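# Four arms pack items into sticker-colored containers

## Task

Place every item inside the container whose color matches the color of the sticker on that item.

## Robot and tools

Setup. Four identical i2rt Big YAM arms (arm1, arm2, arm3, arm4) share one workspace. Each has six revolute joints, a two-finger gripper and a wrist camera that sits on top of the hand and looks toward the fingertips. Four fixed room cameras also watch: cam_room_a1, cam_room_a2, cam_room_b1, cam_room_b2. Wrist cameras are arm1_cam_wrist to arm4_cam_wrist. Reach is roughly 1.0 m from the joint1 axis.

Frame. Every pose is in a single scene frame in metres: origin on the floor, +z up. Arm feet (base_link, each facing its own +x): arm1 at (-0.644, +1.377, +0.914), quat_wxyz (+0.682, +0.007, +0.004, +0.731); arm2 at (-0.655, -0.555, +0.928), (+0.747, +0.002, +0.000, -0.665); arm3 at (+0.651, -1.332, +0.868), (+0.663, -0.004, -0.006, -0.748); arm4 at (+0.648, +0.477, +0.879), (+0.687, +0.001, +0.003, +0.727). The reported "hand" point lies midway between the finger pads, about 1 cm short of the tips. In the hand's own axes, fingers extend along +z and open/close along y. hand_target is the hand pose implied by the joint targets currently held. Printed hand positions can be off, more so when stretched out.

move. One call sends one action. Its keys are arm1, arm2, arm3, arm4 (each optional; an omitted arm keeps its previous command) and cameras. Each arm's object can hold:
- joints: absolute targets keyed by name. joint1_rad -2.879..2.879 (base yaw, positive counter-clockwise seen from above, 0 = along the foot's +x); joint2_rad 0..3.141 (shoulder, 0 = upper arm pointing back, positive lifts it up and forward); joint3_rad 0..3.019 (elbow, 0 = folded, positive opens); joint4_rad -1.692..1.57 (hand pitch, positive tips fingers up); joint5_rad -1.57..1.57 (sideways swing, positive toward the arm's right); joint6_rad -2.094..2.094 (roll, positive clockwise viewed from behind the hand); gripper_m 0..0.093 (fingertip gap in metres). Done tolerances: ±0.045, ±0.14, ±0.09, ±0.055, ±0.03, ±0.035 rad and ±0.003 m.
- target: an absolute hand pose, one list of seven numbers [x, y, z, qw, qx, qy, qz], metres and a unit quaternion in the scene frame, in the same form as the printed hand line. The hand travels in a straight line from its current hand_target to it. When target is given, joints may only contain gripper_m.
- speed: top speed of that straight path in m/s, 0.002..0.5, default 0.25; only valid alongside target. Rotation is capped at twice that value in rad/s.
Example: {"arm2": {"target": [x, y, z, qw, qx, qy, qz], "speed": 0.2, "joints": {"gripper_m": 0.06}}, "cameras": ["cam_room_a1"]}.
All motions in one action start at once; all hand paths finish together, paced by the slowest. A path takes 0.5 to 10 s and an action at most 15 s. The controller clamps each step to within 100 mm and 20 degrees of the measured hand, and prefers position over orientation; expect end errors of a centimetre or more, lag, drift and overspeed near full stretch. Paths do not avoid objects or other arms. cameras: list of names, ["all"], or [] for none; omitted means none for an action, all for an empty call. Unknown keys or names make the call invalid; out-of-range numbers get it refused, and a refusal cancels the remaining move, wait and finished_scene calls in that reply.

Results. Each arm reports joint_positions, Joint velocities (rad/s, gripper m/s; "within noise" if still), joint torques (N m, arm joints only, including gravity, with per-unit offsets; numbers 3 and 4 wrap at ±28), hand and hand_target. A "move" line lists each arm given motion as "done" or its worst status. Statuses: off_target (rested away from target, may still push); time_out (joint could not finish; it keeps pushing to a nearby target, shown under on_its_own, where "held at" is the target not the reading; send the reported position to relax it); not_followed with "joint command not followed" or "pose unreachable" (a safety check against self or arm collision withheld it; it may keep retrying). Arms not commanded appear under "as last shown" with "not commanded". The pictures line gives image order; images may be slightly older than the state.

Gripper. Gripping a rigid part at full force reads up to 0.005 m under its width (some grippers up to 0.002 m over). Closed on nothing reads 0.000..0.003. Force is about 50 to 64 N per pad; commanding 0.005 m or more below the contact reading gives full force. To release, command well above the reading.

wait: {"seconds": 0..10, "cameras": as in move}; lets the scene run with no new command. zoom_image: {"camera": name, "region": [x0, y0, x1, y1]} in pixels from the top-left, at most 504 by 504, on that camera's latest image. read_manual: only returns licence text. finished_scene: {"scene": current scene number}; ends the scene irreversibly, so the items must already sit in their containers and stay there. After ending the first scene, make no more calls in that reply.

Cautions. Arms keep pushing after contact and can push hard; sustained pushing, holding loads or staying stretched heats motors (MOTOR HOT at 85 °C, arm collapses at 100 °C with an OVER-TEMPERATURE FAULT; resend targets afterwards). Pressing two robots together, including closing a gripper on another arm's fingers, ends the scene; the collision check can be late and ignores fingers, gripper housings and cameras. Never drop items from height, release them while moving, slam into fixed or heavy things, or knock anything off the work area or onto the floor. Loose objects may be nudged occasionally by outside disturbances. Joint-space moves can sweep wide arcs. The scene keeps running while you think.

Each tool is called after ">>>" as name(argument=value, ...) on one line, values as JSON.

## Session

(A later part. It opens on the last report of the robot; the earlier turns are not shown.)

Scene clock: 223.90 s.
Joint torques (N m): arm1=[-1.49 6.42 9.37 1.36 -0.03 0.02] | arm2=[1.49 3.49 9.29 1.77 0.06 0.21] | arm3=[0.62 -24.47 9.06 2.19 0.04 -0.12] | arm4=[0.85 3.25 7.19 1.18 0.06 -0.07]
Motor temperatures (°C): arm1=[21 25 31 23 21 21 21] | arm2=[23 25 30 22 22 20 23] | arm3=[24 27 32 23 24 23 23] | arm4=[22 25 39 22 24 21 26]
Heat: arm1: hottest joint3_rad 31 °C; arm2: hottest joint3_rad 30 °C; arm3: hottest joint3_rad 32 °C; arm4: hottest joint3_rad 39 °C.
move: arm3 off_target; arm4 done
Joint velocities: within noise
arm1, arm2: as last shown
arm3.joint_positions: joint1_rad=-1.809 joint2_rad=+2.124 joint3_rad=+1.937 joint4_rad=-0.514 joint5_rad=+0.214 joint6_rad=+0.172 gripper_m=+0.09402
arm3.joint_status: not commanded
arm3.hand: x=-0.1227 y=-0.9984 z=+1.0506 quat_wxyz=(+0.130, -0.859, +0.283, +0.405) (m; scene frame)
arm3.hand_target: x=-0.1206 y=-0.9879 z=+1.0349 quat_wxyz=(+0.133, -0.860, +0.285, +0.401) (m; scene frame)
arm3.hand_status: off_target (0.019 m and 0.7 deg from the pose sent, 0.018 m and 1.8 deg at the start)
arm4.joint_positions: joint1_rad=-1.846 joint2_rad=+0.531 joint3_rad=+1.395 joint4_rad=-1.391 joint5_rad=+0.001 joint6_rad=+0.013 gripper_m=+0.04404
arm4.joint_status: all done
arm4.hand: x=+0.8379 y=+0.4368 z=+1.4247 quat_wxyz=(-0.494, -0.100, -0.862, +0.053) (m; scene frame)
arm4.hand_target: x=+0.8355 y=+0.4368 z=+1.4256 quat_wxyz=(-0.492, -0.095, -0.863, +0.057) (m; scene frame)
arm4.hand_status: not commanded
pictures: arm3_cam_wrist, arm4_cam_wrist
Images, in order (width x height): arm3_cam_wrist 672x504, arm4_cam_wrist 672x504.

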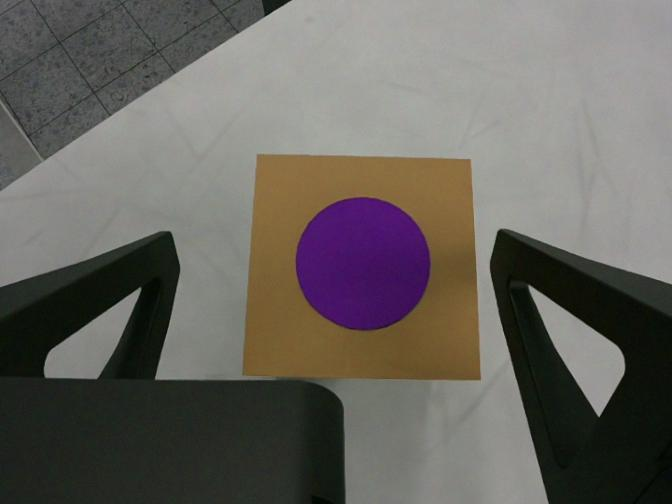

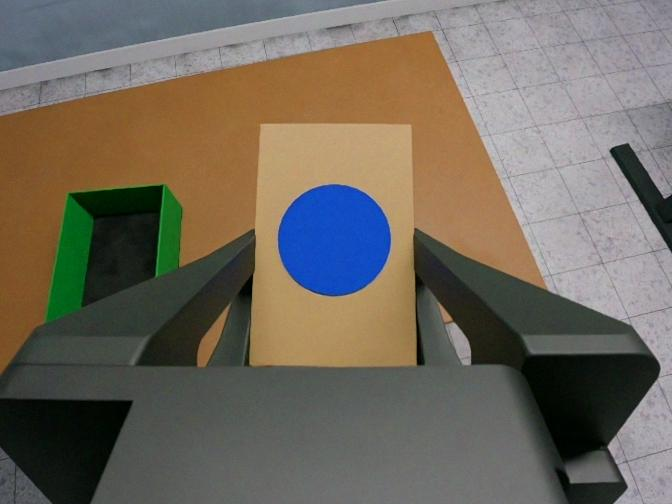

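>>> move(arm3={"target":[-0.117,-0.9885,1.01,0.133,-0.86,0.285,0.401],"speed":0.08}, arm4={"joints":{"joint1_rad":-1.93,"joint4_rad":-1.2}}, cameras=["arm3_cam_wrist","arm4_cam_wrist"])

Scene clock: 237.17 s.
Joint torques (N m): arm1=[-1.79 6.24 9.54 1.24 -0.04 0.04] | arm2=[1.49 3.49 9.29 1.77 0.05 0.21] | arm3=[0.5 -24.47 8.94 2.19 0.03 -0.13] | arm4=[0.73 3.43 7.28 2.35 0.09 -0.11]
Motor temperatures (°C): arm1=[21 24 31 23 21 21 21] | arm2=[23 25 30 22 22 20 23] | arm3=[24 26 32 23 24 23 23] | arm4=[22 25 36 22 24 21 26]
Heat: arm1: hottest joint3_rad 31 °C; arm2: hottest joint3_rad 30 °C; arm3: hottest joint3_rad 32 °C; arm4: hottest joint3_rad 36 °C.
move: arm3 off_target; arm4 done
Joint velocities: within noise
arm1, arm2: as last shown
arm3.joint_positions: joint1_rad=-1.810 joint2_rad=+2.131 joint3_rad=+1.880 joint4_rad=-0.449 joint5_rad=+0.213 joint6_rad=+0.172 gripper_m=+0.09402
arm3.joint_status: not commanded
arm3.hand: x=-0.1196 y=-0.9997 z=+1.0247 quat_wxyz=(+0.130, -0.859, +0.283, +0.406) (m; scene frame)
arm3.hand_target: x=-0.1165 y=-0.9887 z=+1.0099 quat_wxyz=(+0.133, -0.860, +0.285, +0.401) (m; scene frame)
arm3.hand_status: off_target (0.019 m and 0.7 deg from the pose sent, 0.042 m and 0.7 deg at the start)
arm4.joint_positions: joint1_rad=-1.928 joint2_rad=+0.531 joint3_rad=+1.395 joint4_rad=-1.223 joint5_rad=+0.001 joint6_rad=+0.013 gripper_m=+0.04403
arm4.joint_status: all done
arm4.hand: x=+0.8511 y=+0.4167 z=+1.4623 quat_wxyz=(-0.562, -0.127, -0.813, +0.083) (m; scene frame)
arm4.hand_target: x=+0.8515 y=+0.4162 z=+1.4706 quat_wxyz=(-0.573, -0.121, -0.805, +0.089) (m; scene frame)
arm4.hand_status: not commanded
pictures: arm3_cam_wrist, arm4_cam_wrist
Images, in order (width x height): arm3_cam_wrist 672x504, arm4_cam_wrist 672x504.

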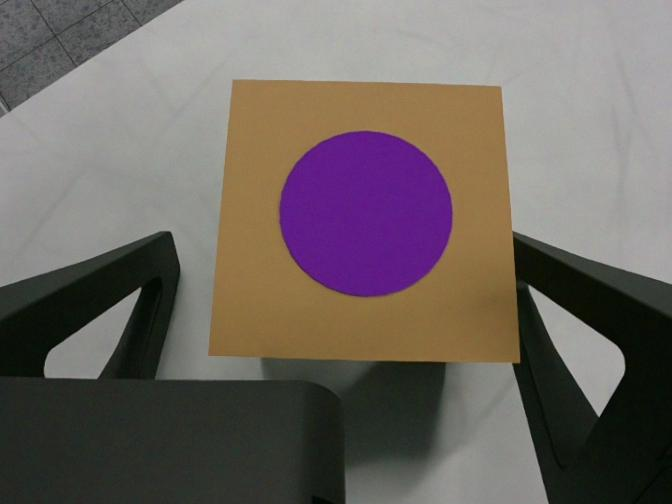

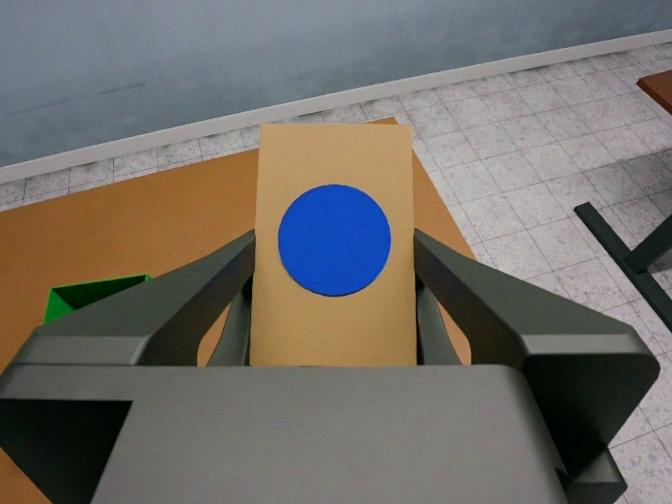

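>>> move(arm3={"joints":{"gripper_m":0.044}}, arm4={"target":[1.1,0.335,1.08,0.418,0.134,0.8963,-0.0625],"speed":0.25}, cameras=["arm3_cam_wrist","arm4_cam_wrist","cam_room_b1","cam_room_b2"])

Scene clock: 244.50 s.
Joint torques (N m): arm1=[-2.37 6.48 9.51 1.29 0 0.05] | arm2=[1.55 3.49 9.26 1.81 0.06 0.21] | arm3=[0.56 -24.29 8.98 2.17 0.08 -0.11] | arm4=[-0.32 -9.05 9.39 1.99 -0.04 -0.11]
Motor temperatures (°C): arm1=[21 24 31 23 21 21 21] | arm2=[23 25 30 22 22 20 23] | arm3=[24 27 32 23 24 23 23] | arm4=[22 25 36 22 24 21 26]
Heat: arm1: hottest joint3_rad 31 °C; arm2: hottest joint3_rad 30 °C; arm3: hottest joint3_rad 32 °C; arm4: hottest joint3_rad 36 °C.
move: arm3 off_target; arm4 off_target
Joint velocities: within noise
arm1, arm2: as last shown
arm3.joint_positions: joint1_rad=-1.810 joint2_rad=+2.131 joint3_rad=+1.880 joint4_rad=-0.449 joint5_rad=+0.212 joint6_rad=+0.171 gripper_m=+0.05307
arm3.joint_status: gripper_m off_target (ended at +0.05309, target +0.04400)
arm3.hand: x=-0.1196 y=-0.9996 z=+1.0247 quat_wxyz=(+0.129, -0.860, +0.282, +0.406) (m; scene frame)
arm3.hand_target: x=-0.1165 y=-0.9888 z=+1.0099 quat_wxyz=(+0.133, -0.860, +0.285, +0.401) (m; scene frame)
arm3.hand_status: not commanded
arm4.joint_positions: joint1_rad=-1.931 joint2_rad=+1.154 joint3_rad=+0.757 joint4_rad=-0.335 joint5_rad=-0.010 joint6_rad=+0.009 gripper_m=+0.04403
arm4.joint_status: not commanded
arm4.hand: x=+1.0952 y=+0.3396 z=+1.0684 quat_wxyz=(-0.402, -0.139, -0.903, +0.057) (m; scene frame)
arm4.hand_target: x=+1.0998 y=+0.3351 z=+1.0800 quat_wxyz=(-0.418, -0.134, -0.896, +0.063) (m; scene frame)
arm4.hand_status: off_target (0.013 m and 2.2 deg from the pose sent, 0.463 m and 19.2 deg at the start)
pictures: arm3_cam_wrist, arm4_cam_wrist, cam_room_b1, cam_room_b2
Images, in order (width x height): arm3_cam_wrist 672x504, arm4_cam_wrist 672x504, cam_room_b1 672x504, cam_room_b2 672x504.

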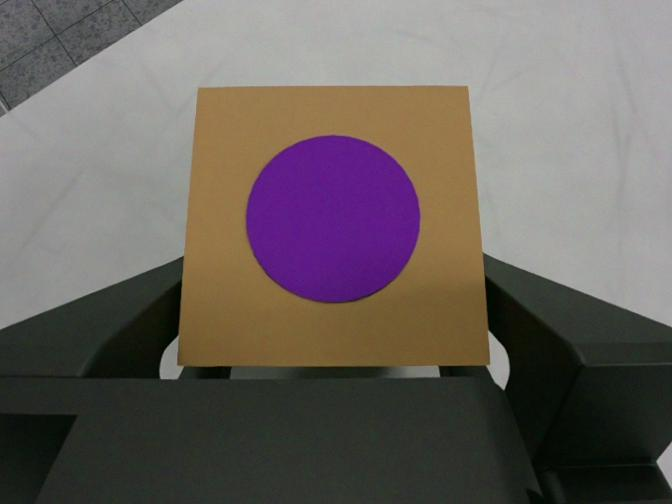

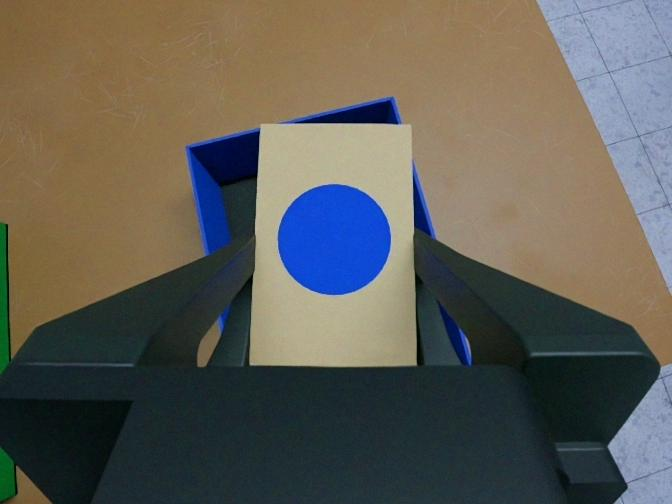

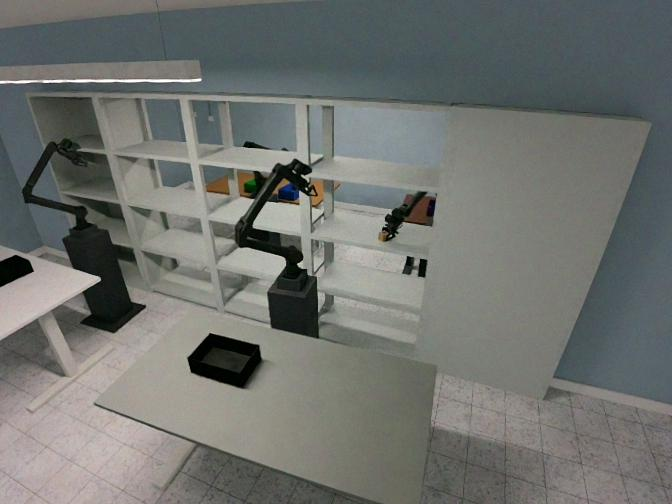

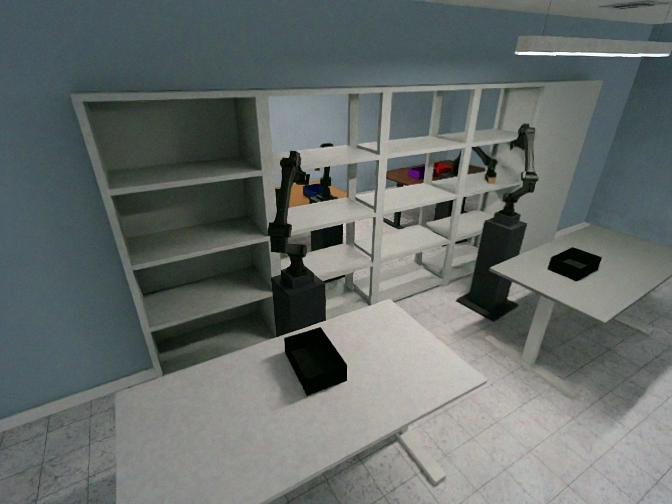

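>>> move(arm3={"target":[-0.113,-0.990,1.11,0.133,-0.86,0.285,0.401],"speed":0.12}, arm4={"target":[1.145,0.325,0.93,0.4222,0.0395,0.9054,-0.0184],"speed":0.2})

>>> move(arm3={"target":[0.21,-1.12,1.24,0.0951,-0.8831,0.2039,0.4118],"speed":0.25}, arm4={"target":[1.145,0.325,0.83,0.4222,0.0395,0.9054,-0.0184],"speed":0.15}, cameras=["arm3_cam_wrist","arm4_cam_wrist"])

Scene clock: 263.93 s.
Joint torques (N m): arm1=[-2.55 5.66 9.4 1.2 -0.02 0.05] | arm2=[1.49 3.6 9.28 1.78 0.06 0.22] | arm3=[0.67 -27.63 14.45 1.21 0.18 -0.11] | arm4=[0.5 -12.63 6.74 1.92 -0.16 -0.1]
Motor temperatures (°C): arm1=[21 24 31 23 21 21 21] | arm2=[23 25 30 22 22 20 23] | arm3=[24 29 32 23 24 23 24] | arm4=[22 24 35 22 24 21 26]
Heat: arm1: hottest joint3_rad 31 °C; arm2: hottest joint3_rad 30 °C; arm3: hottest joint3_rad 32 °C; arm4: hottest joint3_rad 35 °C.
move: arm3 off_target; arm4 off_target
Joint velocities: within noise
arm1, arm2: as last shown
arm3.joint_positions: joint1_rad=-1.810 joint2_rad=+2.094 joint3_rad=+1.959 joint4_rad=-0.645 joint5_rad=+0.212 joint6_rad=+0.171 gripper_m=+0.05307
arm3.joint_status: not commanded
arm3.hand: x=-0.1055 y=-1.0045 z=+1.0640 quat_wxyz=(+0.127, -0.876, +0.283, +0.370) (m; scene frame)
arm3.hand_target: x=-0.1104 y=-0.9911 z=+1.1099 quat_wxyz=(+0.133, -0.860, +0.285, +0.401) (m; scene frame)
arm3.hand_status: off_target (0.049 m and 4.1 deg from the pose sent, 0.086 m and 0.8 deg at the start)
arm4.joint_positions: joint1_rad=-1.990 joint2_rad=+1.578 joint3_rad=+0.683 joint4_rad=+0.151 joint5_rad=-0.214 joint6_rad=-0.166 gripper_m=+0.04404
arm4.joint_status: not commanded
arm4.hand: x=+1.1389 y=+0.3301 z=+0.9229 quat_wxyz=(-0.409, -0.046, -0.911, +0.012) (m; scene frame)
arm4.hand_target: x=+1.1447 y=+0.3250 z=+0.9299 quat_wxyz=(-0.422, -0.040, -0.906, +0.019) (m; scene frame)
arm4.hand_status: off_target (0.011 m and 1.9 deg from the pose sent, 0.148 m and 12.5 deg at the start)
pictures: none

Scene clock: 266.13 s.
Joint torques (N m): arm1=[-1.67 6.3 9.48 1.28 -0.04 0.03] | arm2=[1.49 3.49 9.32 1.77 0.05 0.21] | arm3=[0.5 -8.53 9.59 1.39 -0.07 -0.12] | arm4=[-0.03 -13.51 4.22 1.84 -0.15 -0.07]
Motor temperatures (°C): arm1=[21 24 31 23 21 21 21] | arm2=[23 25 30 22 22 20 23] | arm3=[24 29 32 23 24 23 24] | arm4=[22 24 35 22 24 21 26]
Heat: arm1: hottest joint3_rad 31 °C; arm2: hottest joint3_rad 30 °C; arm3: hottest joint3_rad 32 °C; arm4: hottest joint3_rad 35 °C.
move: arm3 done; arm4 done
Joint velocities: within noise
arm1, arm2: as last shown
arm3.joint_positions: joint1_rad=-1.864 joint2_rad=+1.105 joint3_rad=+1.203 joint4_rad=-0.777 joint5_rad=+0.030 joint6_rad=+0.016 gripper_m=+0.05307
arm3.joint_status: not commanded
arm3.hand: x=+0.2082 y=-1.1260 z=+1.2454 quat_wxyz=(+0.093, -0.881, +0.202, +0.418) (m; scene frame)
arm3.hand_target: x=+0.2101 y=-1.1201 z=+1.2400 quat_wxyz=(+0.095, -0.883, +0.204, +0.412) (m; scene frame)
arm3.hand_status: done (0.008 m and 0.9 deg from the pose sent, 0.379 m and 10.9 deg at the start)
arm4.joint_positions: joint1_rad=-1.990 joint2_rad=+1.865 joint3_rad=+0.662 joint4_rad=+0.480 joint5_rad=-0.214 joint6_rad=-0.166 gripper_m=+0.04404
arm4.joint_status: not commanded
arm4.hand: x=+1.1439 y=+0.3277 z=+0.8324 quat_wxyz=(-0.418, -0.045, -0.907, +0.015) (m; scene frame)
arm4.hand_target: x=+1.1449 y=+0.3250 z=+0.8299 quat_wxyz=(-0.422, -0.040, -0.906, +0.018) (m; scene frame)
arm4.hand_status: done (0.004 m and 0.9 deg from the pose sent, 0.093 m and 1.9 deg at the start)
pictures: arm3_cam_wrist, arm4_cam_wrist
Images, in order (width x height): arm3_cam_wrist 672x504, arm4_cam_wrist 672x504.

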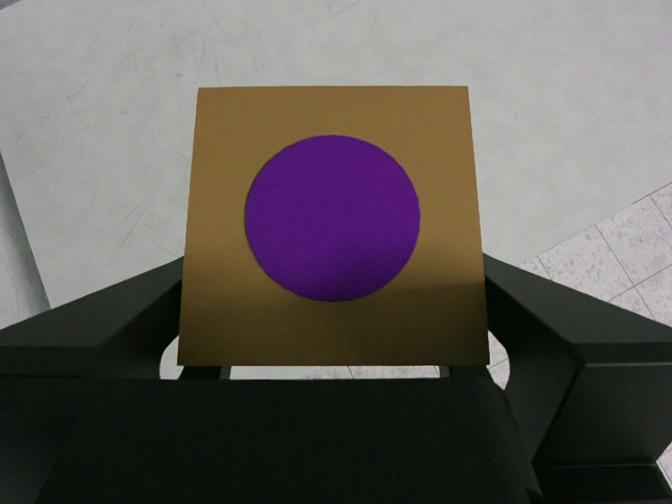

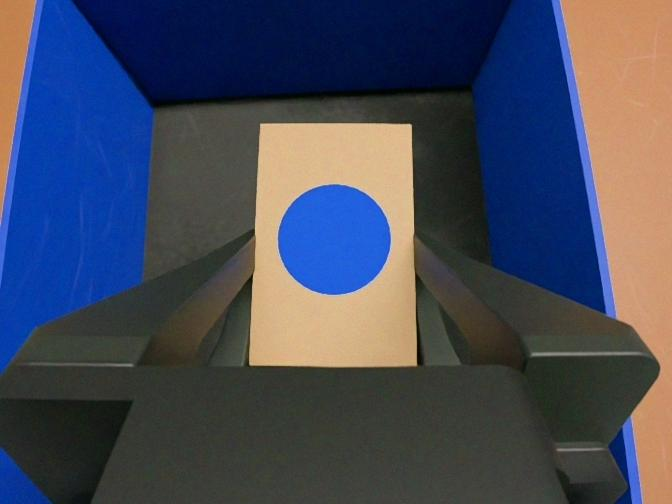

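>>> move(arm3={"joints":{"joint2_rad":0.53,"joint3_rad":1.4,"joint4_rad":-1.4,"joint5_rad":0,"joint6_rad":0}}, arm4={"target":[1.155,0.322,0.79,0.4222,0.0395,0.9054,-0.0184],"speed":0.1})

>>> move(arm3={"joints":{"joint1_rad":1.81}}, arm4={"target":[1.155,0.322,0.77,0.4222,0.0395,0.9054,-0.0184],"speed":0.1})

>>> move(arm4={"target":[1.155,0.322,0.755,0.4222,0.0395,0.9054,-0.0184],"speed":0.08}, cameras=["arm3_cam_wrist","arm4_cam_wrist"])

Scene clock: 276.47 s.
Joint torques (N m): arm1=[-1.96 6.42 9.28 1.32 0.01 0.04] | arm2=[1.44 3.55 9.31 1.78 0.05 0.22] | arm3=[0.32 2.37 7.79 1.58 -0.09 -0.13] | arm4=[0.26 -13.98 4.62 1.91 -0.08 -0.09]
Motor temperatures (°C): arm1=[21 24 31 23 21 21 21] | arm2=[23 25 30 22 22 20 23] | arm3=[24 28 31 23 24 23 24] | arm4=[22 24 34 22 24 21 26]
Heat: arm1: hottest joint3_rad 31 °C; arm2: hottest joint3_rad 30 °C; arm3: hottest joint3_rad 31 °C; arm4: hottest joint3_rad 34 °C.
move: arm3 done; arm4 off_target
Joint velocities: within noise
arm1, arm2: as last shown
arm3.joint_positions: joint1_rad=-1.864 joint2_rad=+0.538 joint3_rad=+1.394 joint4_rad=-1.397 joint5_rad=+0.002 joint6_rad=+0.008 gripper_m=+0.05307
arm3.joint_status: all done
arm3.hand: x=+0.4726 y=-1.2450 z=+1.4096 quat_wxyz=(+0.095, -0.852, +0.186, +0.480) (m; scene frame)
arm3.hand_target: x=+0.4778 y=-1.2450 z=+1.4133 quat_wxyz=(+0.100, -0.849, +0.187, +0.484) (m; scene frame)
arm3.hand_status: not commanded
arm4.joint_positions: joint1_rad=-1.990 joint2_rad=+2.010 joint3_rad=+0.683 joint4_rad=+0.579 joint5_rad=-0.214 joint6_rad=-0.166 gripper_m=+0.04404
arm4.joint_status: not commanded
arm4.hand: x=+1.1422 y=+0.3281 z=+0.7850 quat_wxyz=(-0.407, -0.046, -0.912, +0.011) (m; scene frame)
arm4.hand_target: x=+1.1547 y=+0.3220 z=+0.7903 quat_wxyz=(-0.422, -0.040, -0.905, +0.019) (m; scene frame)
arm4.hand_status: off_target (0.015 m and 2.2 deg from the pose sent, 0.044 m and 0.9 deg at the start)
pictures: none

Scene clock: 279.03 s.
Joint torques (N m): arm1=[-2.26 6.53 9.39 1.18 -0.04 0.07] | arm2=[1.55 3.6 9.28 1.77 0.05 0.23] | arm3=[2.14 2.49 7.71 1.59 0.08 -0.11] | arm4=[0.67 -14.27 4.14 1.91 -0.05 -0.06]
Motor temperatures (°C): arm1=[21 24 31 23 21 21 21] | arm2=[23 25 30 22 22 20 23] | arm3=[24 28 31 23 24 23 24] | arm4=[22 24 33 22 24 21 26]
Heat: arm1: hottest joint3_rad 31 °C; arm2: hottest joint3_rad 30 °C; arm3: hottest joint3_rad 31 °C; arm4: hottest joint3_rad 33 °C.
move: arm3 done; arm4 off_target
Joint velocities: within noise
arm1, arm2: as last shown
arm3.joint_positions: joint1_rad=+1.799 joint2_rad=+0.538 joint3_rad=+1.394 joint4_rad=-1.397 joint5_rad=-0.001 joint6_rad=+0.007 gripper_m=+0.05310
arm3.joint_status: all done
arm3.hand: x=+0.8438 y=-1.3035 z=+1.4109 quat_wxyz=(-0.491, +0.048, -0.869, -0.023) (m; scene frame)
arm3.hand_target: x=+0.8389 y=-1.3021 z=+1.4145 quat_wxyz=(-0.497, +0.055, -0.866, -0.023) (m; scene frame)
arm3.hand_status: not commanded
arm4.joint_positions: joint1_rad=-1.990 joint2_rad=+2.069 joint3_rad=+0.695 joint4_rad=+0.632 joint5_rad=-0.214 joint6_rad=-0.166 gripper_m=+0.04404
arm4.joint_status: not commanded
arm4.hand: x=+1.1433 y=+0.3276 z=+0.7680 quat_wxyz=(-0.409, -0.046, -0.911, +0.012) (m; scene frame)
arm4.hand_target: x=+1.1546 y=+0.3221 z=+0.7702 quat_wxyz=(-0.422, -0.040, -0.906, +0.018) (m; scene frame)
arm4.hand_status: off_target (0.013 m and 1.9 deg from the pose sent, 0.021 m and 2.2 deg at the start)
pictures: none

Scene clock: 280.00 s.
Joint torques (N m): arm1=[-1.79 6.36 9.4 1.22 0.01 0.09] | arm2=[1.55 3.55 9.29 1.77 0.06 0.21] | arm3=[2.2 2.73 7.71 1.61 0.08 -0.12] | arm4=[0.56 -13.57 3.95 1.87 -0.05 -0.06]
Motor temperatures (°C): arm1=[21 24 31 23 21 21 21] | arm2=[23 25 30 22 22 20 23] | arm3=[24 28 31 23 24 23 24] | arm4=[22 24 33 22 24 21 26]
Heat: arm1: hottest joint3_rad 31 °C; arm2: hottest joint3_rad 30 °C; arm3: hottest joint3_rad 31 °C; arm4: hottest joint3_rad 33 °C.
move: arm4 done
Joint velocities: within noise
arm1.joint_positions: joint1_rad=-2.341 joint2_rad=+0.521 joint3_rad=+1.387 joint4_rad=-1.592 joint5_rad=-0.007 joint6_rad=-0.008 gripper_m=+0.08996
arm1.joint_status: not commanded
arm1.hand: x=-0.5131 y=+1.2732 z=+1.4161 quat_wxyz=(-0.379, -0.308, -0.861, +0.141) (m; scene frame)
arm1.hand_target: x=-0.5129 y=+1.2727 z=+1.4189 quat_wxyz=(-0.377, -0.310, -0.861, +0.140) (m; scene frame)
arm1.hand_status: not commanded
arm2.joint_positions: joint1_rad=+0.798 joint2_rad=+0.522 joint3_rad=+1.389 joint4_rad=-1.588 joint5_rad=+0.002 joint6_rad=-0.007 gripper_m=+0.08993
arm2.joint_status: not commanded
arm2.hand: x=-0.5292 y=-0.6556 z=+1.4337 quat_wxyz=(-0.390, -0.292, -0.863, +0.133) (m; scene frame)
arm2.hand_target: x=-0.5285 y=-0.6544 z=+1.4352 quat_wxyz=(-0.387, -0.295, -0.864, +0.128) (m; scene frame)
arm2.hand_status: not commanded
arm3: as last shown
arm4.joint_positions: joint1_rad=-1.990 joint2_rad=+2.109 joint3_rad=+0.710 joint4_rad=+0.672 joint5_rad=-0.214 joint6_rad=-0.167 gripper_m=+0.04404
arm4.joint_status: not commanded
arm4.hand: x=+1.1483 y=+0.3256 z=+0.7596 quat_wxyz=(-0.416, -0.045, -0.908, +0.014) (m; scene frame)
arm4.hand_target: x=+1.1547 y=+0.3220 z=+0.7551 quat_wxyz=(-0.422, -0.040, -0.906, +0.018) (m; scene frame)
arm4.hand_status: done (0.009 m and 1.0 deg from the pose sent, 0.018 m and 1.9 deg at the start)
pictures: arm3_cam_wrist, arm4_cam_wrist
Images, in order (width x height): arm3_cam_wrist 672x504, arm4_cam_wrist 672x504.

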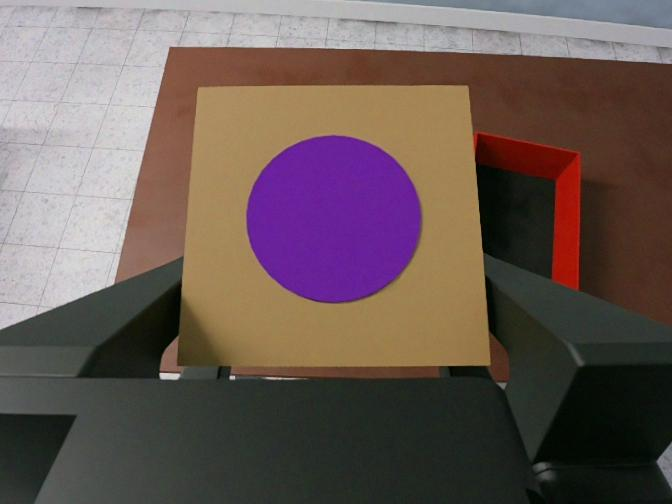

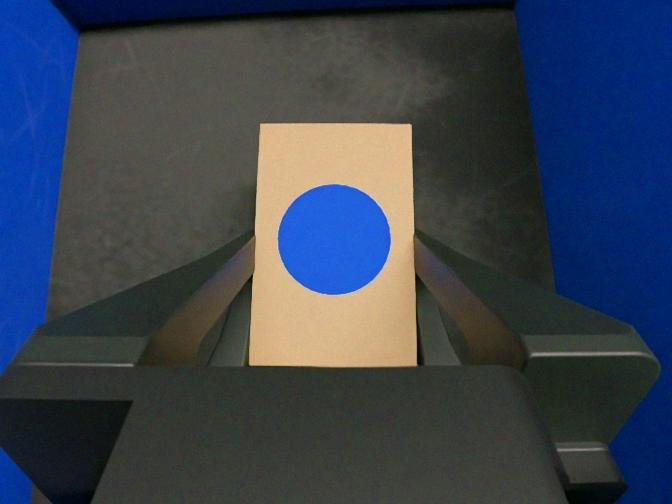

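>>> move(arm3={"target":[1.13,-1.275,1.08,0.4222,-0.0395,0.9054,0.0184],"speed":0.25}, arm4={"target":[1.155,0.322,0.742,0.4222,0.0395,0.9054,-0.0184],"speed":0.08}, cameras=["arm3_cam_wrist","arm4_cam_wrist"])

>>> move(arm4={"target":[1.155,0.322,0.73,0.4222,0.0395,0.9054,-0.0184],"speed":0.08}, cameras=["arm4_cam_wrist"])

Scene clock: 287.60 s.
Joint torques (N m): arm1=[-2.26 6.12 9.48 1.31 -0.05 0.03] | arm2=[1.49 3.55 9.31 1.78 0.06 0.22] | arm3=[1.85 -10.29 9.42 2.35 0.14 0.01] | arm4=[0.44 -12.34 3.49 1.57 -0.03 -0.06]
Motor temperatures (°C): arm1=[21 24 31 23 21 21 21] | arm2=[23 25 30 22 22 20 23] | arm3=[24 27 30 23 24 23 24] | arm4=[22 24 32 22 24 21 26]
Heat: arm1: hottest joint3_rad 31 °C; arm2: hottest joint3_rad 30 °C; arm3: hottest joint3_rad 30 °C; arm4: hottest joint3_rad 32 °C.
move: arm3 off_target; arm4 off_target
Joint velocities: within noise
arm1, arm2: as last shown
arm3.joint_positions: joint1_rad=+1.799 joint2_rad=+1.176 joint3_rad=+0.804 joint4_rad=-0.363 joint5_rad=+0.012 joint6_rad=+0.022 gripper_m=+0.05310
arm3.joint_status: not commanded
arm3.hand: x=+1.1270 y=-1.2799 z=+1.0684 quat_wxyz=(-0.406, +0.039, -0.913, -0.015) (m; scene frame)
arm3.hand_target: x=+1.1298 y=-1.2750 z=+1.0801 quat_wxyz=(-0.422, +0.040, -0.905, -0.019) (m; scene frame)
arm3.hand_status: off_target (0.013 m and 2.1 deg from the pose sent, 0.438 m and 9.0 deg at the start)
arm4.joint_positions: joint1_rad=-1.990 joint2_rad=+2.132 joint3_rad=+0.726 joint4_rad=+0.716 joint5_rad=-0.214 joint6_rad=-0.167 gripper_m=+0.04404
arm4.joint_status: not commanded
arm4.hand: x=+1.1573 y=+0.3222 z=+0.7600 quat_wxyz=(-0.432, -0.042, -0.901, +0.019) (m; scene frame)
arm4.hand_target: x=+1.1543 y=+0.3222 z=+0.7426 quat_wxyz=(-0.422, -0.040, -0.905, +0.018) (m; scene frame)
arm4.hand_status: off_target (0.018 m and 1.3 deg from the pose sent, 0.019 m and 1.0 deg at the start)
pictures: arm3_cam_wrist, arm4_cam_wrist
Images, in order (width x height): arm3_cam_wrist 672x504, arm4_cam_wrist 672x504.

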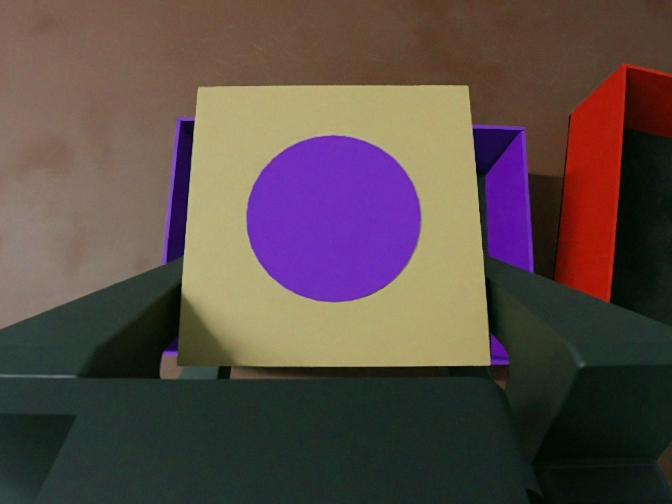

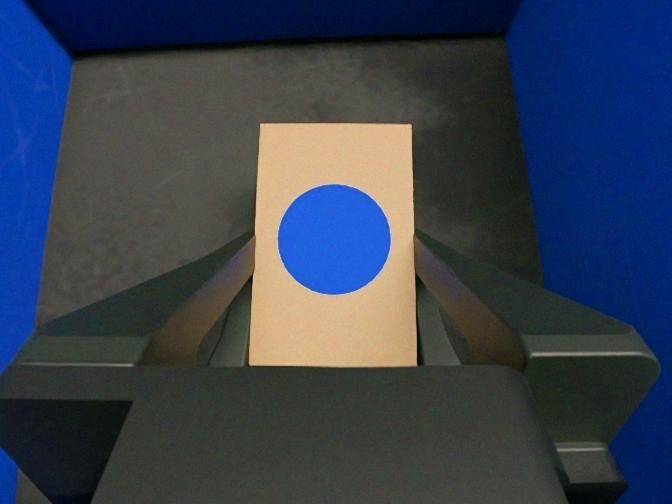

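Scene clock: 288.57 s.
Joint torques (N m): arm1=[-1.96 7 9.32 1.28 -0.03 0.06] | arm2=[1.61 3.55 9.32 1.76 0.05 0.21] | arm3=[1.85 -10.52 9.42 2.39 0.14 0.03] | arm4=[0.73 -10.93 2.93 1.11 -0.04 -0.04]
Motor temperatures (°C): arm1=[21 24 31 23 21 21 21] | arm2=[23 25 30 22 22 20 23] | arm3=[24 27 30 23 24 23 24] | arm4=[22 24 32 22 24 21 26]
Heat: arm1: hottest joint3_rad 31 °C; arm2: hottest joint3_rad 30 °C; arm3: hottest joint3_rad 30 °C; arm4: hottest joint3_rad 32 °C.
move: arm4 off_target
Joint velocities: within noise
arm1, arm2, arm3: as last shown
arm3.joint_positions: joint1_rad=+1.799 joint2_rad=+1.176 joint3_rad=+0.804 joint4_rad=-0.363 joint5_rad=+0.012 joint6_rad=+0.023 gripper_m=+0.05310
arm3.hand_target: x=+1.1298 y=-1.2750 z=+1.0801 quat_wxyz=(-0.422, +0.039, -0.905, -0.019) (m; scene frame)
arm4.joint_positions: joint1_rad=-1.990 joint2_rad=+2.152 joint3_rad=+0.740 joint4_rad=+0.754 joint5_rad=-0.215 joint6_rad=-0.167 gripper_m=+0.04404
arm4.joint_status: not commanded
arm4.hand: x=+1.1649 y=+0.3195 z=+0.7603 quat_wxyz=(-0.446, -0.039, -0.894, +0.023) (m; scene frame)
arm4.hand_target: x=+1.1535 y=+0.3224 z=+0.7315 quat_wxyz=(-0.422, -0.040, -0.905, +0.018) (m; scene frame)
arm4.hand_status: off_target (0.032 m and 3.1 deg from the pose sent, 0.030 m and 1.3 deg at the start)
pictures: arm4_cam_wrist
Images, in order (width x height): arm4_cam_wrist 672x504.

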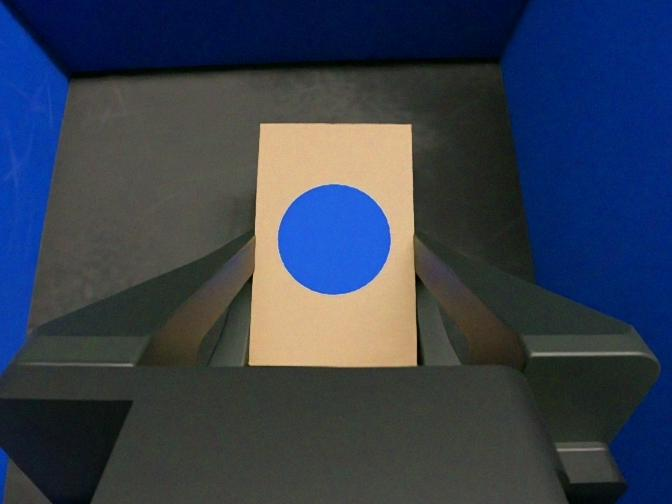

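>>> move(arm3={"target":[1.205,-1.277,0.93,0.4222,-0.0395,0.9054,0.0184],"speed":0.2}, arm4={"target":[1.158,0.322,0.757,0.4222,0.0395,0.9054,-0.0184],"speed":0.1,"joints":{"gripper_m":0.085}})

>>> move(arm3={"target":[1.205,-1.277,0.83,0.4222,-0.0395,0.9054,0.0184],"speed":0.15}, arm4={"target":[1.09,0.327,0.94,0.4222,0.0395,0.9054,-0.0184],"speed":0.15}, cameras=["arm3_cam_wrist","arm4_cam_wrist"])

Scene clock: 297.77 s.
Joint torques (N m): arm1=[-1.67 6.65 9.29 1.22 0.03 0.07] | arm2=[1.55 3.55 9.28 1.76 0.05 0.21] | arm3=[0.44 -14.97 8.46 2.33 -0.06 -0.11] | arm4=[0.85 -17.55 2.3 0.85 0.09 -0.03]
Motor temperatures (°C): arm1=[21 24 31 23 21 21 21] | arm2=[23 25 30 22 22 20 23] | arm3=[24 27 30 23 24 23 24] | arm4=[22 24 31 22 24 21 26]
Heat: arm1: hottest joint3_rad 31 °C; arm2: hottest joint3_rad 30 °C; arm3: hottest joint3_rad 30 °C; arm4: hottest joint3_rad 31 °C.
move: arm3 off_target; arm4 done
Joint velocities: within noise
arm1, arm2: as last shown
arm3.joint_positions: joint1_rad=+1.799 joint2_rad=+1.633 joint3_rad=+0.768 joint4_rad=+0.116 joint5_rad=+0.002 joint6_rad=+0.023 gripper_m=+0.05310
arm3.joint_status: not commanded
arm3.hand: x=+1.1905 y=-1.2734 z=+0.9119 quat_wxyz=(-0.399, +0.041, -0.916, -0.019) (m; scene frame)
arm3.hand_target: x=+1.2044 y=-1.2770 z=+0.9302 quat_wxyz=(-0.422, +0.040, -0.905, -0.018) (m; scene frame)
arm3.hand_status: off_target (0.023 m and 3.0 deg from the pose sent, 0.159 m and 2.2 deg at the start)
arm4.joint_positions: joint1_rad=-1.990 joint2_rad=+2.145 joint3_rad=+0.740 joint4_rad=+0.692 joint5_rad=-0.215 joint6_rad=-0.167 gripper_m=+0.08492
arm4.joint_status: all done
arm4.hand: x=+1.1576 y=+0.3223 z=+0.7521 quat_wxyz=(-0.422, -0.043, -0.905, +0.016) (m; scene frame)
arm4.hand_target: x=+1.1580 y=+0.3219 z=+0.7570 quat_wxyz=(-0.422, -0.040, -0.905, +0.019) (m; scene frame)
arm4.hand_status: done (0.005 m and 0.5 deg from the pose sent, 0.008 m and 3.1 deg at the start)
pictures: none

Scene clock: 299.70 s.
Joint torques (N m): arm1=[-1.9 6.59 9.29 1.24 -0.02 0.07] | arm2=[1.49 3.55 9.25 1.77 0.06 0.22] | arm3=[0.56 -15.27 4.62 2.39 0.03 -0.08] | arm4=[0.32 -10.17 6.37 0.81 -0.19 -0.08]
Motor temperatures (°C): arm1=[21 24 31 23 21 21 21] | arm2=[23 25 30 22 22 20 23] | arm3=[24 27 30 23 24 23 24] | arm4=[22 24 31 22 24 21 26]
Heat: arm1: hottest joint3_rad 31 °C; arm2: hottest joint3_rad 30 °C; arm3: hottest joint3_rad 30 °C; arm4: hottest joint3_rad 31 °C.
move: arm3 done; arm4 done
Joint velocities: within noise
arm1, arm2: as last shown
arm3.joint_positions: joint1_rad=+1.799 joint2_rad=+1.888 joint3_rad=+0.759 joint4_rad=+0.417 joint5_rad=+0.002 joint6_rad=+0.023 gripper_m=+0.05310
arm3.joint_status: not commanded
arm3.hand: x=+1.2035 y=-1.2732 z=+0.8292 quat_wxyz=(-0.416, +0.041, -0.908, -0.020) (m; scene frame)
arm3.hand_target: x=+1.2048 y=-1.2769 z=+0.8299 quat_wxyz=(-0.422, +0.039, -0.906, -0.018) (m; scene frame)
arm3.hand_status: done (0.004 m and 0.8 deg from the pose sent, 0.083 m and 2.9 deg at the start)
arm4.joint_positions: joint1_rad=-2.043 joint2_rad=+1.433 joint3_rad=+0.562 joint4_rad=+0.160 joint5_rad=-0.255 joint6_rad=-0.202 gripper_m=+0.08492
arm4.joint_status: not commanded
arm4.hand: x=+1.0928 y=+0.3285 z=+0.9422 quat_wxyz=(-0.427, -0.043, -0.903, +0.017) (m; scene frame)
arm4.hand_target: x=+1.0900 y=+0.3270 z=+0.9400 quat_wxyz=(-0.422, -0.040, -0.905, +0.018) (m; scene frame)
arm4.hand_status: done (0.004 m and 0.7 deg from the pose sent, 0.200 m and 0.5 deg at the start)
pictures: arm3_cam_wrist, arm4_cam_wrist
Images, in order (width x height): arm3_cam_wrist 672x504, arm4_cam_wrist 672x504.

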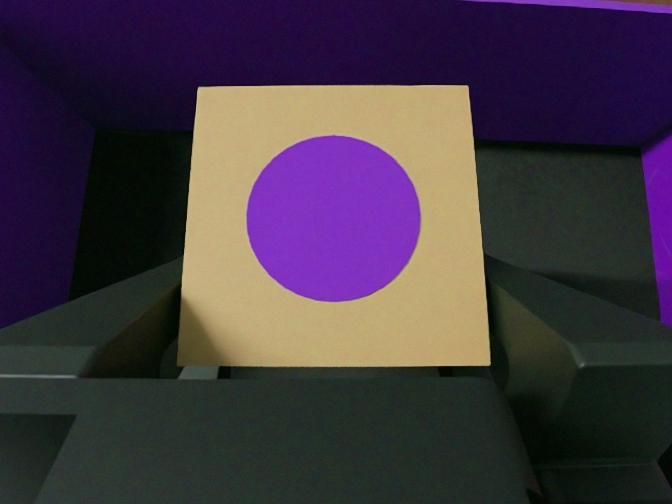

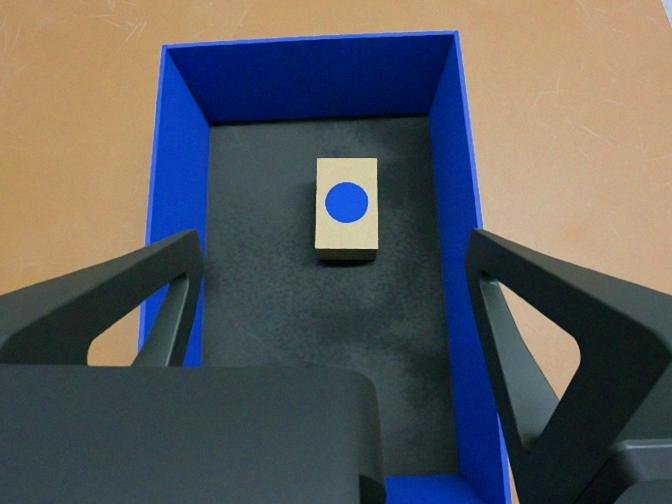

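>>> move(arm3={"target":[1.207,-1.277,0.785,0.4222,-0.0395,0.9054,0.0184],"speed":0.1})

>>> move(arm3={"target":[1.207,-1.277,0.765,0.4222,-0.0395,0.9054,0.0184],"speed":0.08})

>>> move(arm3={"target":[1.207,-1.277,0.752,0.4222,-0.0395,0.9054,0.0184],"speed":0.08}, cameras=["arm3_cam_wrist"])

Scene clock: 304.13 s.
Joint torques (N m): arm1=[-1.73 6.24 9.52 1.42 -0.02 0.08] | arm2=[1.55 3.43 9.25 1.77 0.05 0.22] | arm3=[0.62 -16.03 4.9 2.35 0.05 -0.08] | arm4=[0.15 -10.52 6.31 0.84 -0.16 -0.07]
Motor temperatures (°C): arm1=[21 24 31 23 21 21 21] | arm2=[23 25 30 22 22 20 23] | arm3=[24 27 30 23 24 23 24] | arm4=[22 24 31 22 24 21 26]
Heat: arm1: hottest joint3_rad 31 °C; arm2: hottest joint3_rad 30 °C; arm3: hottest joint3_rad 30 °C; arm4: hottest joint3_rad 31 °C.
move: arm3 off_target
Joint velocities: within noise
arm1, arm2, arm4: as last shown
arm3.joint_positions: joint1_rad=+1.799 joint2_rad=+2.028 joint3_rad=+0.759 joint4_rad=+0.537 joint5_rad=+0.002 joint6_rad=+0.023 gripper_m=+0.05310
arm3.joint_status: not commanded
arm3.hand: x=+1.1962 y=-1.2747 z=+0.7773 quat_wxyz=(-0.407, +0.041, -0.912, -0.019) (m; scene frame)
arm3.hand_target: x=+1.2067 y=-1.2770 z=+0.7852 quat_wxyz=(-0.422, +0.040, -0.905, -0.018) (m; scene frame)
arm3.hand_status: off_target (0.013 m and 1.9 deg from the pose sent, 0.045 m and 0.8 deg at the start)
pictures: none

Scene clock: 305.10 s.
Joint torques (N m): arm1=[-1.79 6.3 9.4 1.32 0.01 0.02] | arm2=[1.61 3.55 9.31 1.8 0.06 0.22] | arm3=[0.73 -14.1 4.64 1.99 0.08 -0.07] | arm4=[0.44 -9.99 6.27 0.8 -0.17 -0.11]
Motor temperatures (°C): arm1=[21 24 31 23 21 21 21] | arm2=[23 25 30 22 22 20 23] | arm3=[24 27 30 23 24 23 24] | arm4=[22 24 31 22 24 21 26]
Heat: arm1: hottest joint3_rad 31 °C; arm2: hottest joint3_rad 30 °C; arm3: hottest joint3_rad 30 °C; arm4: hottest joint3_rad 31 °C.
move: arm3 done
Joint velocities: within noise
arm1, arm2, arm4: as last shown
arm3.joint_positions: joint1_rad=+1.799 joint2_rad=+2.063 joint3_rad=+0.771 joint4_rad=+0.597 joint5_rad=+0.002 joint6_rad=+0.023 gripper_m=+0.05310
arm3.joint_status: not commanded
arm3.hand: x=+1.2042 y=-1.2739 z=+0.7733 quat_wxyz=(-0.423, +0.041, -0.905, -0.021) (m; scene frame)
arm3.hand_target: x=+1.2067 y=-1.2769 z=+0.7650 quat_wxyz=(-0.422, +0.040, -0.906, -0.018) (m; scene frame)
arm3.hand_status: done (0.009 m and 0.3 deg from the pose sent, 0.017 m and 1.9 deg at the start)
pictures: none

Scene clock: 306.07 s.
Joint torques (N m): arm1=[-1.44 6.48 9.43 1.39 0.04 0.11] | arm2=[1.49 3.49 9.29 1.76 0.06 0.22] | arm3=[0.62 -13.39 3.86 1.78 0.1 -0.08] | arm4=[-0.09 -10.64 6.34 0.77 -0.19 -0.09]
Motor temperatures (°C): arm1=[21 24 31 23 21 21 21] | arm2=[23 25 30 22 22 20 23] | arm3=[24 27 30 23 24 23 24] | arm4=[22 24 31 22 24 21 26]
Heat: arm1: hottest joint3_rad 31 °C; arm2: hottest joint3_rad 30 °C; arm3: hottest joint3_rad 30 °C; arm4: hottest joint3_rad 31 °C.
move: arm3 off_target
Joint velocities: within noise
arm1, arm2, arm4: as last shown
arm3.joint_positions: joint1_rad=+1.799 joint2_rad=+2.091 joint3_rad=+0.787 joint4_rad=+0.633 joint5_rad=+0.002 joint6_rad=+0.023 gripper_m=+0.05310
arm3.joint_status: not commanded
arm3.hand: x=+1.2119 y=-1.2731 z=+0.7700 quat_wxyz=(-0.434, +0.041, -0.900, -0.021) (m; scene frame)
arm3.hand_target: x=+1.2064 y=-1.2769 z=+0.7524 quat_wxyz=(-0.422, +0.040, -0.905, -0.018) (m; scene frame)
arm3.hand_status: off_target (0.019 m and 1.6 deg from the pose sent, 0.022 m and 0.3 deg at the start)
pictures: arm3_cam_wrist
Images, in order (width x height): arm3_cam_wrist 672x504.

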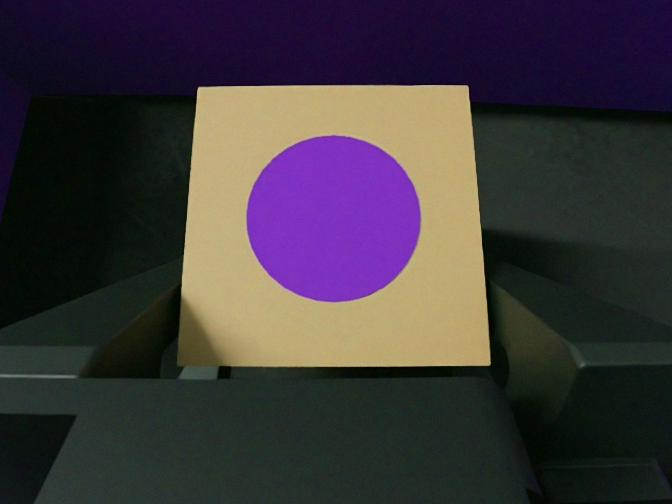

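>>> move(arm3={"target":[1.215,-1.277,0.742,0.4222,-0.0395,0.9054,0.0184],"speed":0.08}, cameras=["arm3_cam_wrist","arm4_cam_wrist","cam_room_a1","cam_room_a2"])

Scene clock: 311.13 s.
Joint torques (N m): arm1=[-2.02 7.06 9.37 1.21 -0.05 0.01] | arm2=[1.55 3.6 9.29 1.77 0.05 0.22] | arm3=[0.73 -14.21 3.66 1.8 0.04 -0.08] | arm4=[0.32 -9.82 6.31 0.85 -0.15 -0.12]
Motor temperatures (°C): arm1=[21 24 31 23 21 21 21] | arm2=[23 25 30 22 22 20 23] | arm3=[24 26 29 23 24 23 24] | arm4=[22 24 31 22 24 21 26]
Heat: arm1: hottest joint3_rad 31 °C; arm2: hottest joint3_rad 30 °C; arm3: hottest joint3_rad 29 °C; arm4: hottest joint3_rad 31 °C.
move: arm3 off_target
Joint velocities: within noise
arm1.joint_positions: joint1_rad=-2.341 joint2_rad=+0.521 joint3_rad=+1.387 joint4_rad=-1.592 joint5_rad=-0.007 joint6_rad=-0.008 gripper_m=+0.08996
arm1.joint_status: not commanded
arm1.hand: x=-0.5131 y=+1.2732 z=+1.4161 quat_wxyz=(-0.379, -0.308, -0.861, +0.141) (m; scene frame)
arm1.hand_target: x=-0.5129 y=+1.2727 z=+1.4189 quat_wxyz=(-0.377, -0.310, -0.861, +0.140) (m; scene frame)
arm1.hand_status: not commanded
arm2.joint_positions: joint1_rad=+0.798 joint2_rad=+0.522 joint3_rad=+1.389 joint4_rad=-1.588 joint5_rad=+0.002 joint6_rad=-0.007 gripper_m=+0.08993
arm2.joint_status: not commanded
arm2.hand: x=-0.5292 y=-0.6556 z=+1.4337 quat_wxyz=(-0.390, -0.292, -0.863, +0.133) (m; scene frame)
arm2.hand_target: x=-0.5285 y=-0.6544 z=+1.4352 quat_wxyz=(-0.387, -0.295, -0.864, +0.128) (m; scene frame)
arm2.hand_status: not commanded
arm3.joint_positions: joint1_rad=+1.799 joint2_rad=+2.131 joint3_rad=+0.819 joint4_rad=+0.640 joint5_rad=+0.002 joint6_rad=+0.023 gripper_m=+0.05310
arm3.joint_status: not commanded
arm3.hand: x=+1.2203 y=-1.2723 z=+0.7587 quat_wxyz=(-0.434, +0.041, -0.900, -0.021) (m; scene frame)
arm3.hand_target: x=+1.2145 y=-1.2769 z=+0.7424 quat_wxyz=(-0.422, +0.040, -0.905, -0.018) (m; scene frame)
arm3.hand_status: off_target (0.018 m and 1.5 deg from the pose sent, 0.028 m and 1.6 deg at the start)
arm4: as last shown
pictures: arm3_cam_wrist, arm4_cam_wrist, cam_room_a1, cam_room_a2
Images, in order (width x height): arm3_cam_wrist 672x504, arm4_cam_wrist 672x504, cam_room_a1 672x504, cam_room_a2 672x504.

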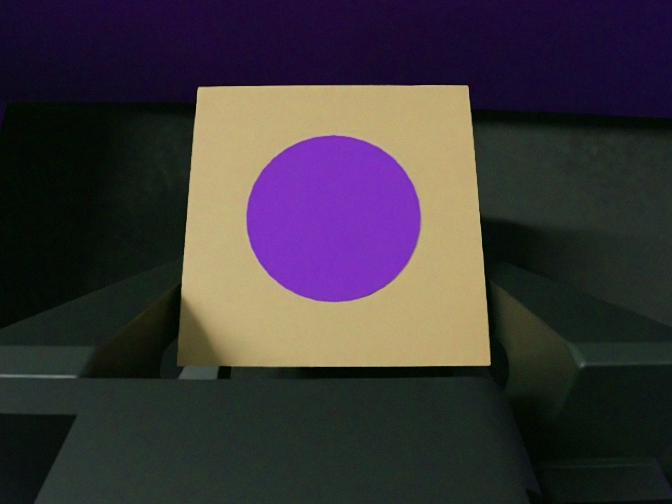

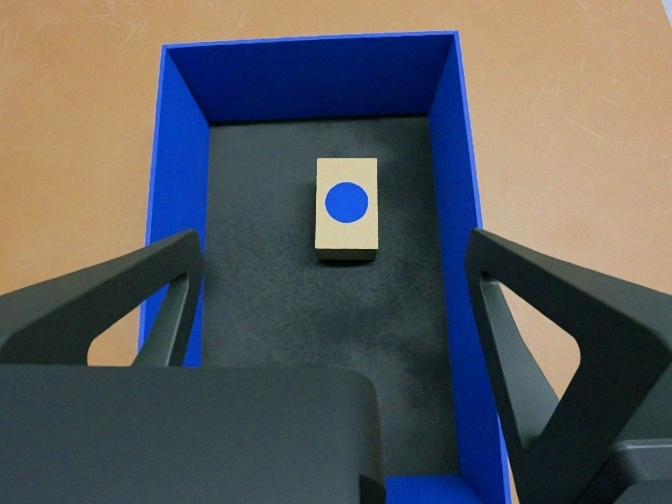

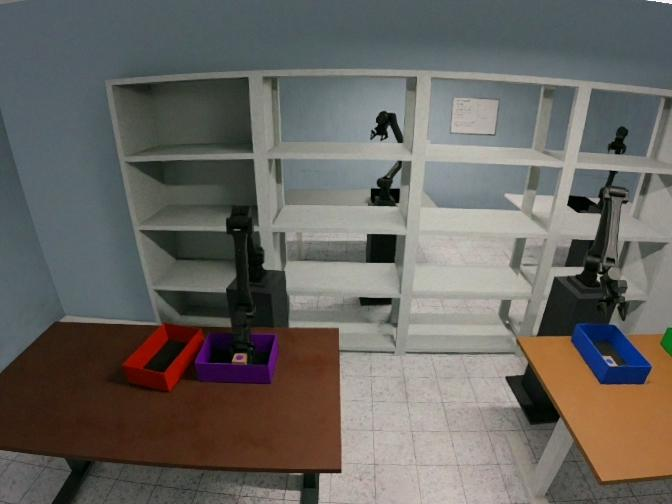

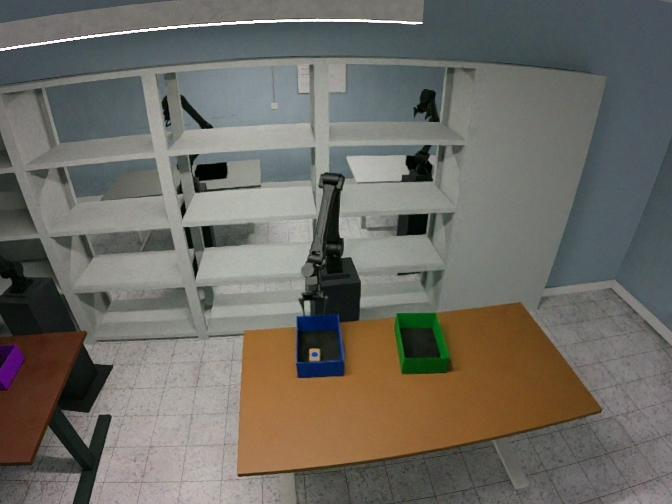

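>>> move(arm3={"target":[1.228,-1.277,0.75,0.4222,-0.0395,0.9054,0.0184],"speed":0.08})

>>> move(arm3={"target":[1.228,-1.277,0.733,0.4222,-0.0395,0.9054,0.0184],"speed":0.08}, cameras=["arm3_cam_wrist"])

Scene clock: 315.50 s.
Joint torques (N m): arm1=[-1.55 6.53 9.39 1.31 0 0.06] | arm2=[1.55 3.49 9.28 1.8 0.05 0.22] | arm3=[0.38 -15.74 5.38 1.26 -0.06 -0.1] | arm4=[0.32 -10.46 6.35 0.8 -0.18 -0.09]
Motor temperatures (°C): arm1=[21 24 31 23 21 21 21] | arm2=[23 25 30 22 22 20 23] | arm3=[24 26 29 23 24 23 24] | arm4=[22 24 31 22 24 21 26]
Heat: arm1: hottest joint3_rad 31 °C; arm2: hottest joint3_rad 30 °C; arm3: hottest joint3_rad 29 °C; arm4: hottest joint3_rad 31 °C.
move: arm3 done
Joint velocities: within noise
arm1, arm2, arm4: as last shown
arm3.joint_positions: joint1_rad=+1.799 joint2_rad=+2.132 joint3_rad=+0.832 joint4_rad=+0.606 joint5_rad=+0.002 joint6_rad=+0.023 gripper_m=+0.05310
arm3.joint_status: not commanded
arm3.hand: x=+1.2214 y=-1.2723 z=+0.7553 quat_wxyz=(-0.424, +0.041, -0.905, -0.021) (m; scene frame)
arm3.hand_target: x=+1.2276 y=-1.2770 z=+0.7500 quat_wxyz=(-0.422, +0.040, -0.906, -0.018) (m; scene frame)
arm3.hand_status: done (0.010 m and 0.4 deg from the pose sent, 0.013 m and 1.5 deg at the start)
pictures: none

Scene clock: 316.47 s.
Joint torques (N m): arm1=[-1.79 5.77 9.59 1.31 -0.05 0.1] | arm2=[1.49 3.49 9.32 1.8 0.05 0.21] | arm3=[0.44 -12.86 5.31 2.13 -0.03 -0.1] | arm4=[0.09 -10.23 6.26 0.91 -0.17 -0.09]
Motor temperatures (°C): arm1=[21 24 31 23 21 21 21] | arm2=[23 25 30 22 22 20 23] | arm3=[24 26 29 23 24 23 24] | arm4=[22 24 31 22 24 21 26]
Heat: arm1: hottest joint3_rad 31 °C; arm2: hottest joint3_rad 30 °C; arm3: hottest joint3_rad 29 °C; arm4: hottest joint3_rad 31 °C.
move: arm3 off_target
Joint velocities: within noise
arm1, arm2, arm4: as last shown
arm3.joint_positions: joint1_rad=+1.799 joint2_rad=+2.147 joint3_rad=+0.842 joint4_rad=+0.623 joint5_rad=+0.002 joint6_rad=+0.023 gripper_m=+0.05310
arm3.joint_status: not commanded
arm3.hand: x=+1.2256 y=-1.2718 z=+0.7530 quat_wxyz=(-0.429, +0.041, -0.902, -0.021) (m; scene frame)
arm3.hand_target: x=+1.2268 y=-1.2770 z=+0.7335 quat_wxyz=(-0.422, +0.039, -0.906, -0.018) (m; scene frame)
arm3.hand_status: off_target (0.021 m and 0.9 deg from the pose sent, 0.024 m and 0.4 deg at the start)
pictures: arm3_cam_wrist
Images, in order (width x height): arm3_cam_wrist 672x504.

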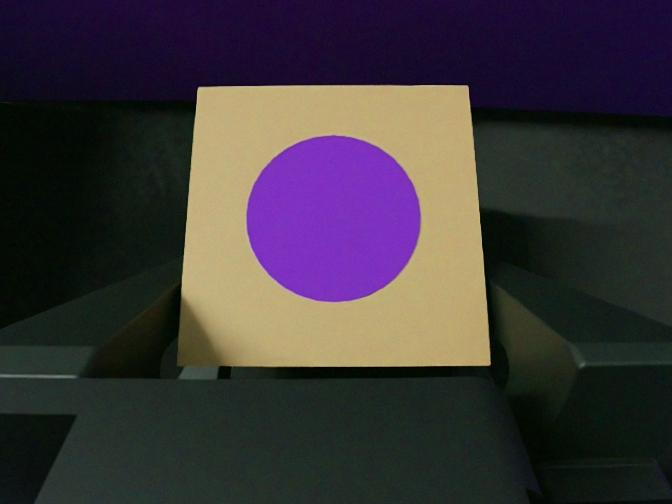

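>>> move(arm3={"target":[1.232,-1.277,0.722,0.4222,-0.0395,0.9054,0.0184],"speed":0.08})

Scene clock: 322.13 s.
Joint torques (N m): arm1=[-1.9 6.42 9.33 1.42 0.02 0.03] | arm2=[1.38 3.49 9.31 1.81 0.05 0.22] | arm3=[0.5 -10.7 6.04 1.89 -0.05 -0.1] | arm4=[0.09 -9.99 6.31 0.75 -0.15 -0.09]
Motor temperatures (°C): arm1=[21 24 31 23 21 21 21] | arm2=[23 25 30 22 22 20 23] | arm3=[24 26 29 23 24 23 25] | arm4=[22 24 31 22 24 21 26]
Heat: arm1: hottest joint3_rad 31 °C; arm2: hottest joint3_rad 30 °C; arm3: hottest joint3_rad 29 °C; arm4: hottest joint3_rad 31 °C.
move: arm3 off_target
Joint velocities: within noise
arm1, arm2, arm4: as last shown
arm3.joint_positions: joint1_rad=+1.799 joint2_rad=+2.155 joint3_rad=+0.850 joint4_rad=+0.644 joint5_rad=+0.002 joint6_rad=+0.023 gripper_m=+0.05310
arm3.joint_status: not commanded
arm3.hand: x=+1.2311 y=-1.2712 z=+0.7554 quat_wxyz=(-0.439, +0.041, -0.897, -0.022) (m; scene frame)
arm3.hand_target: x=+1.2292 y=-1.2770 z=+0.7234 quat_wxyz=(-0.422, +0.039, -0.906, -0.019) (m; scene frame)
arm3.hand_status: off_target (0.034 m and 2.1 deg from the pose sent, 0.032 m and 0.9 deg at the start)
pictures: none


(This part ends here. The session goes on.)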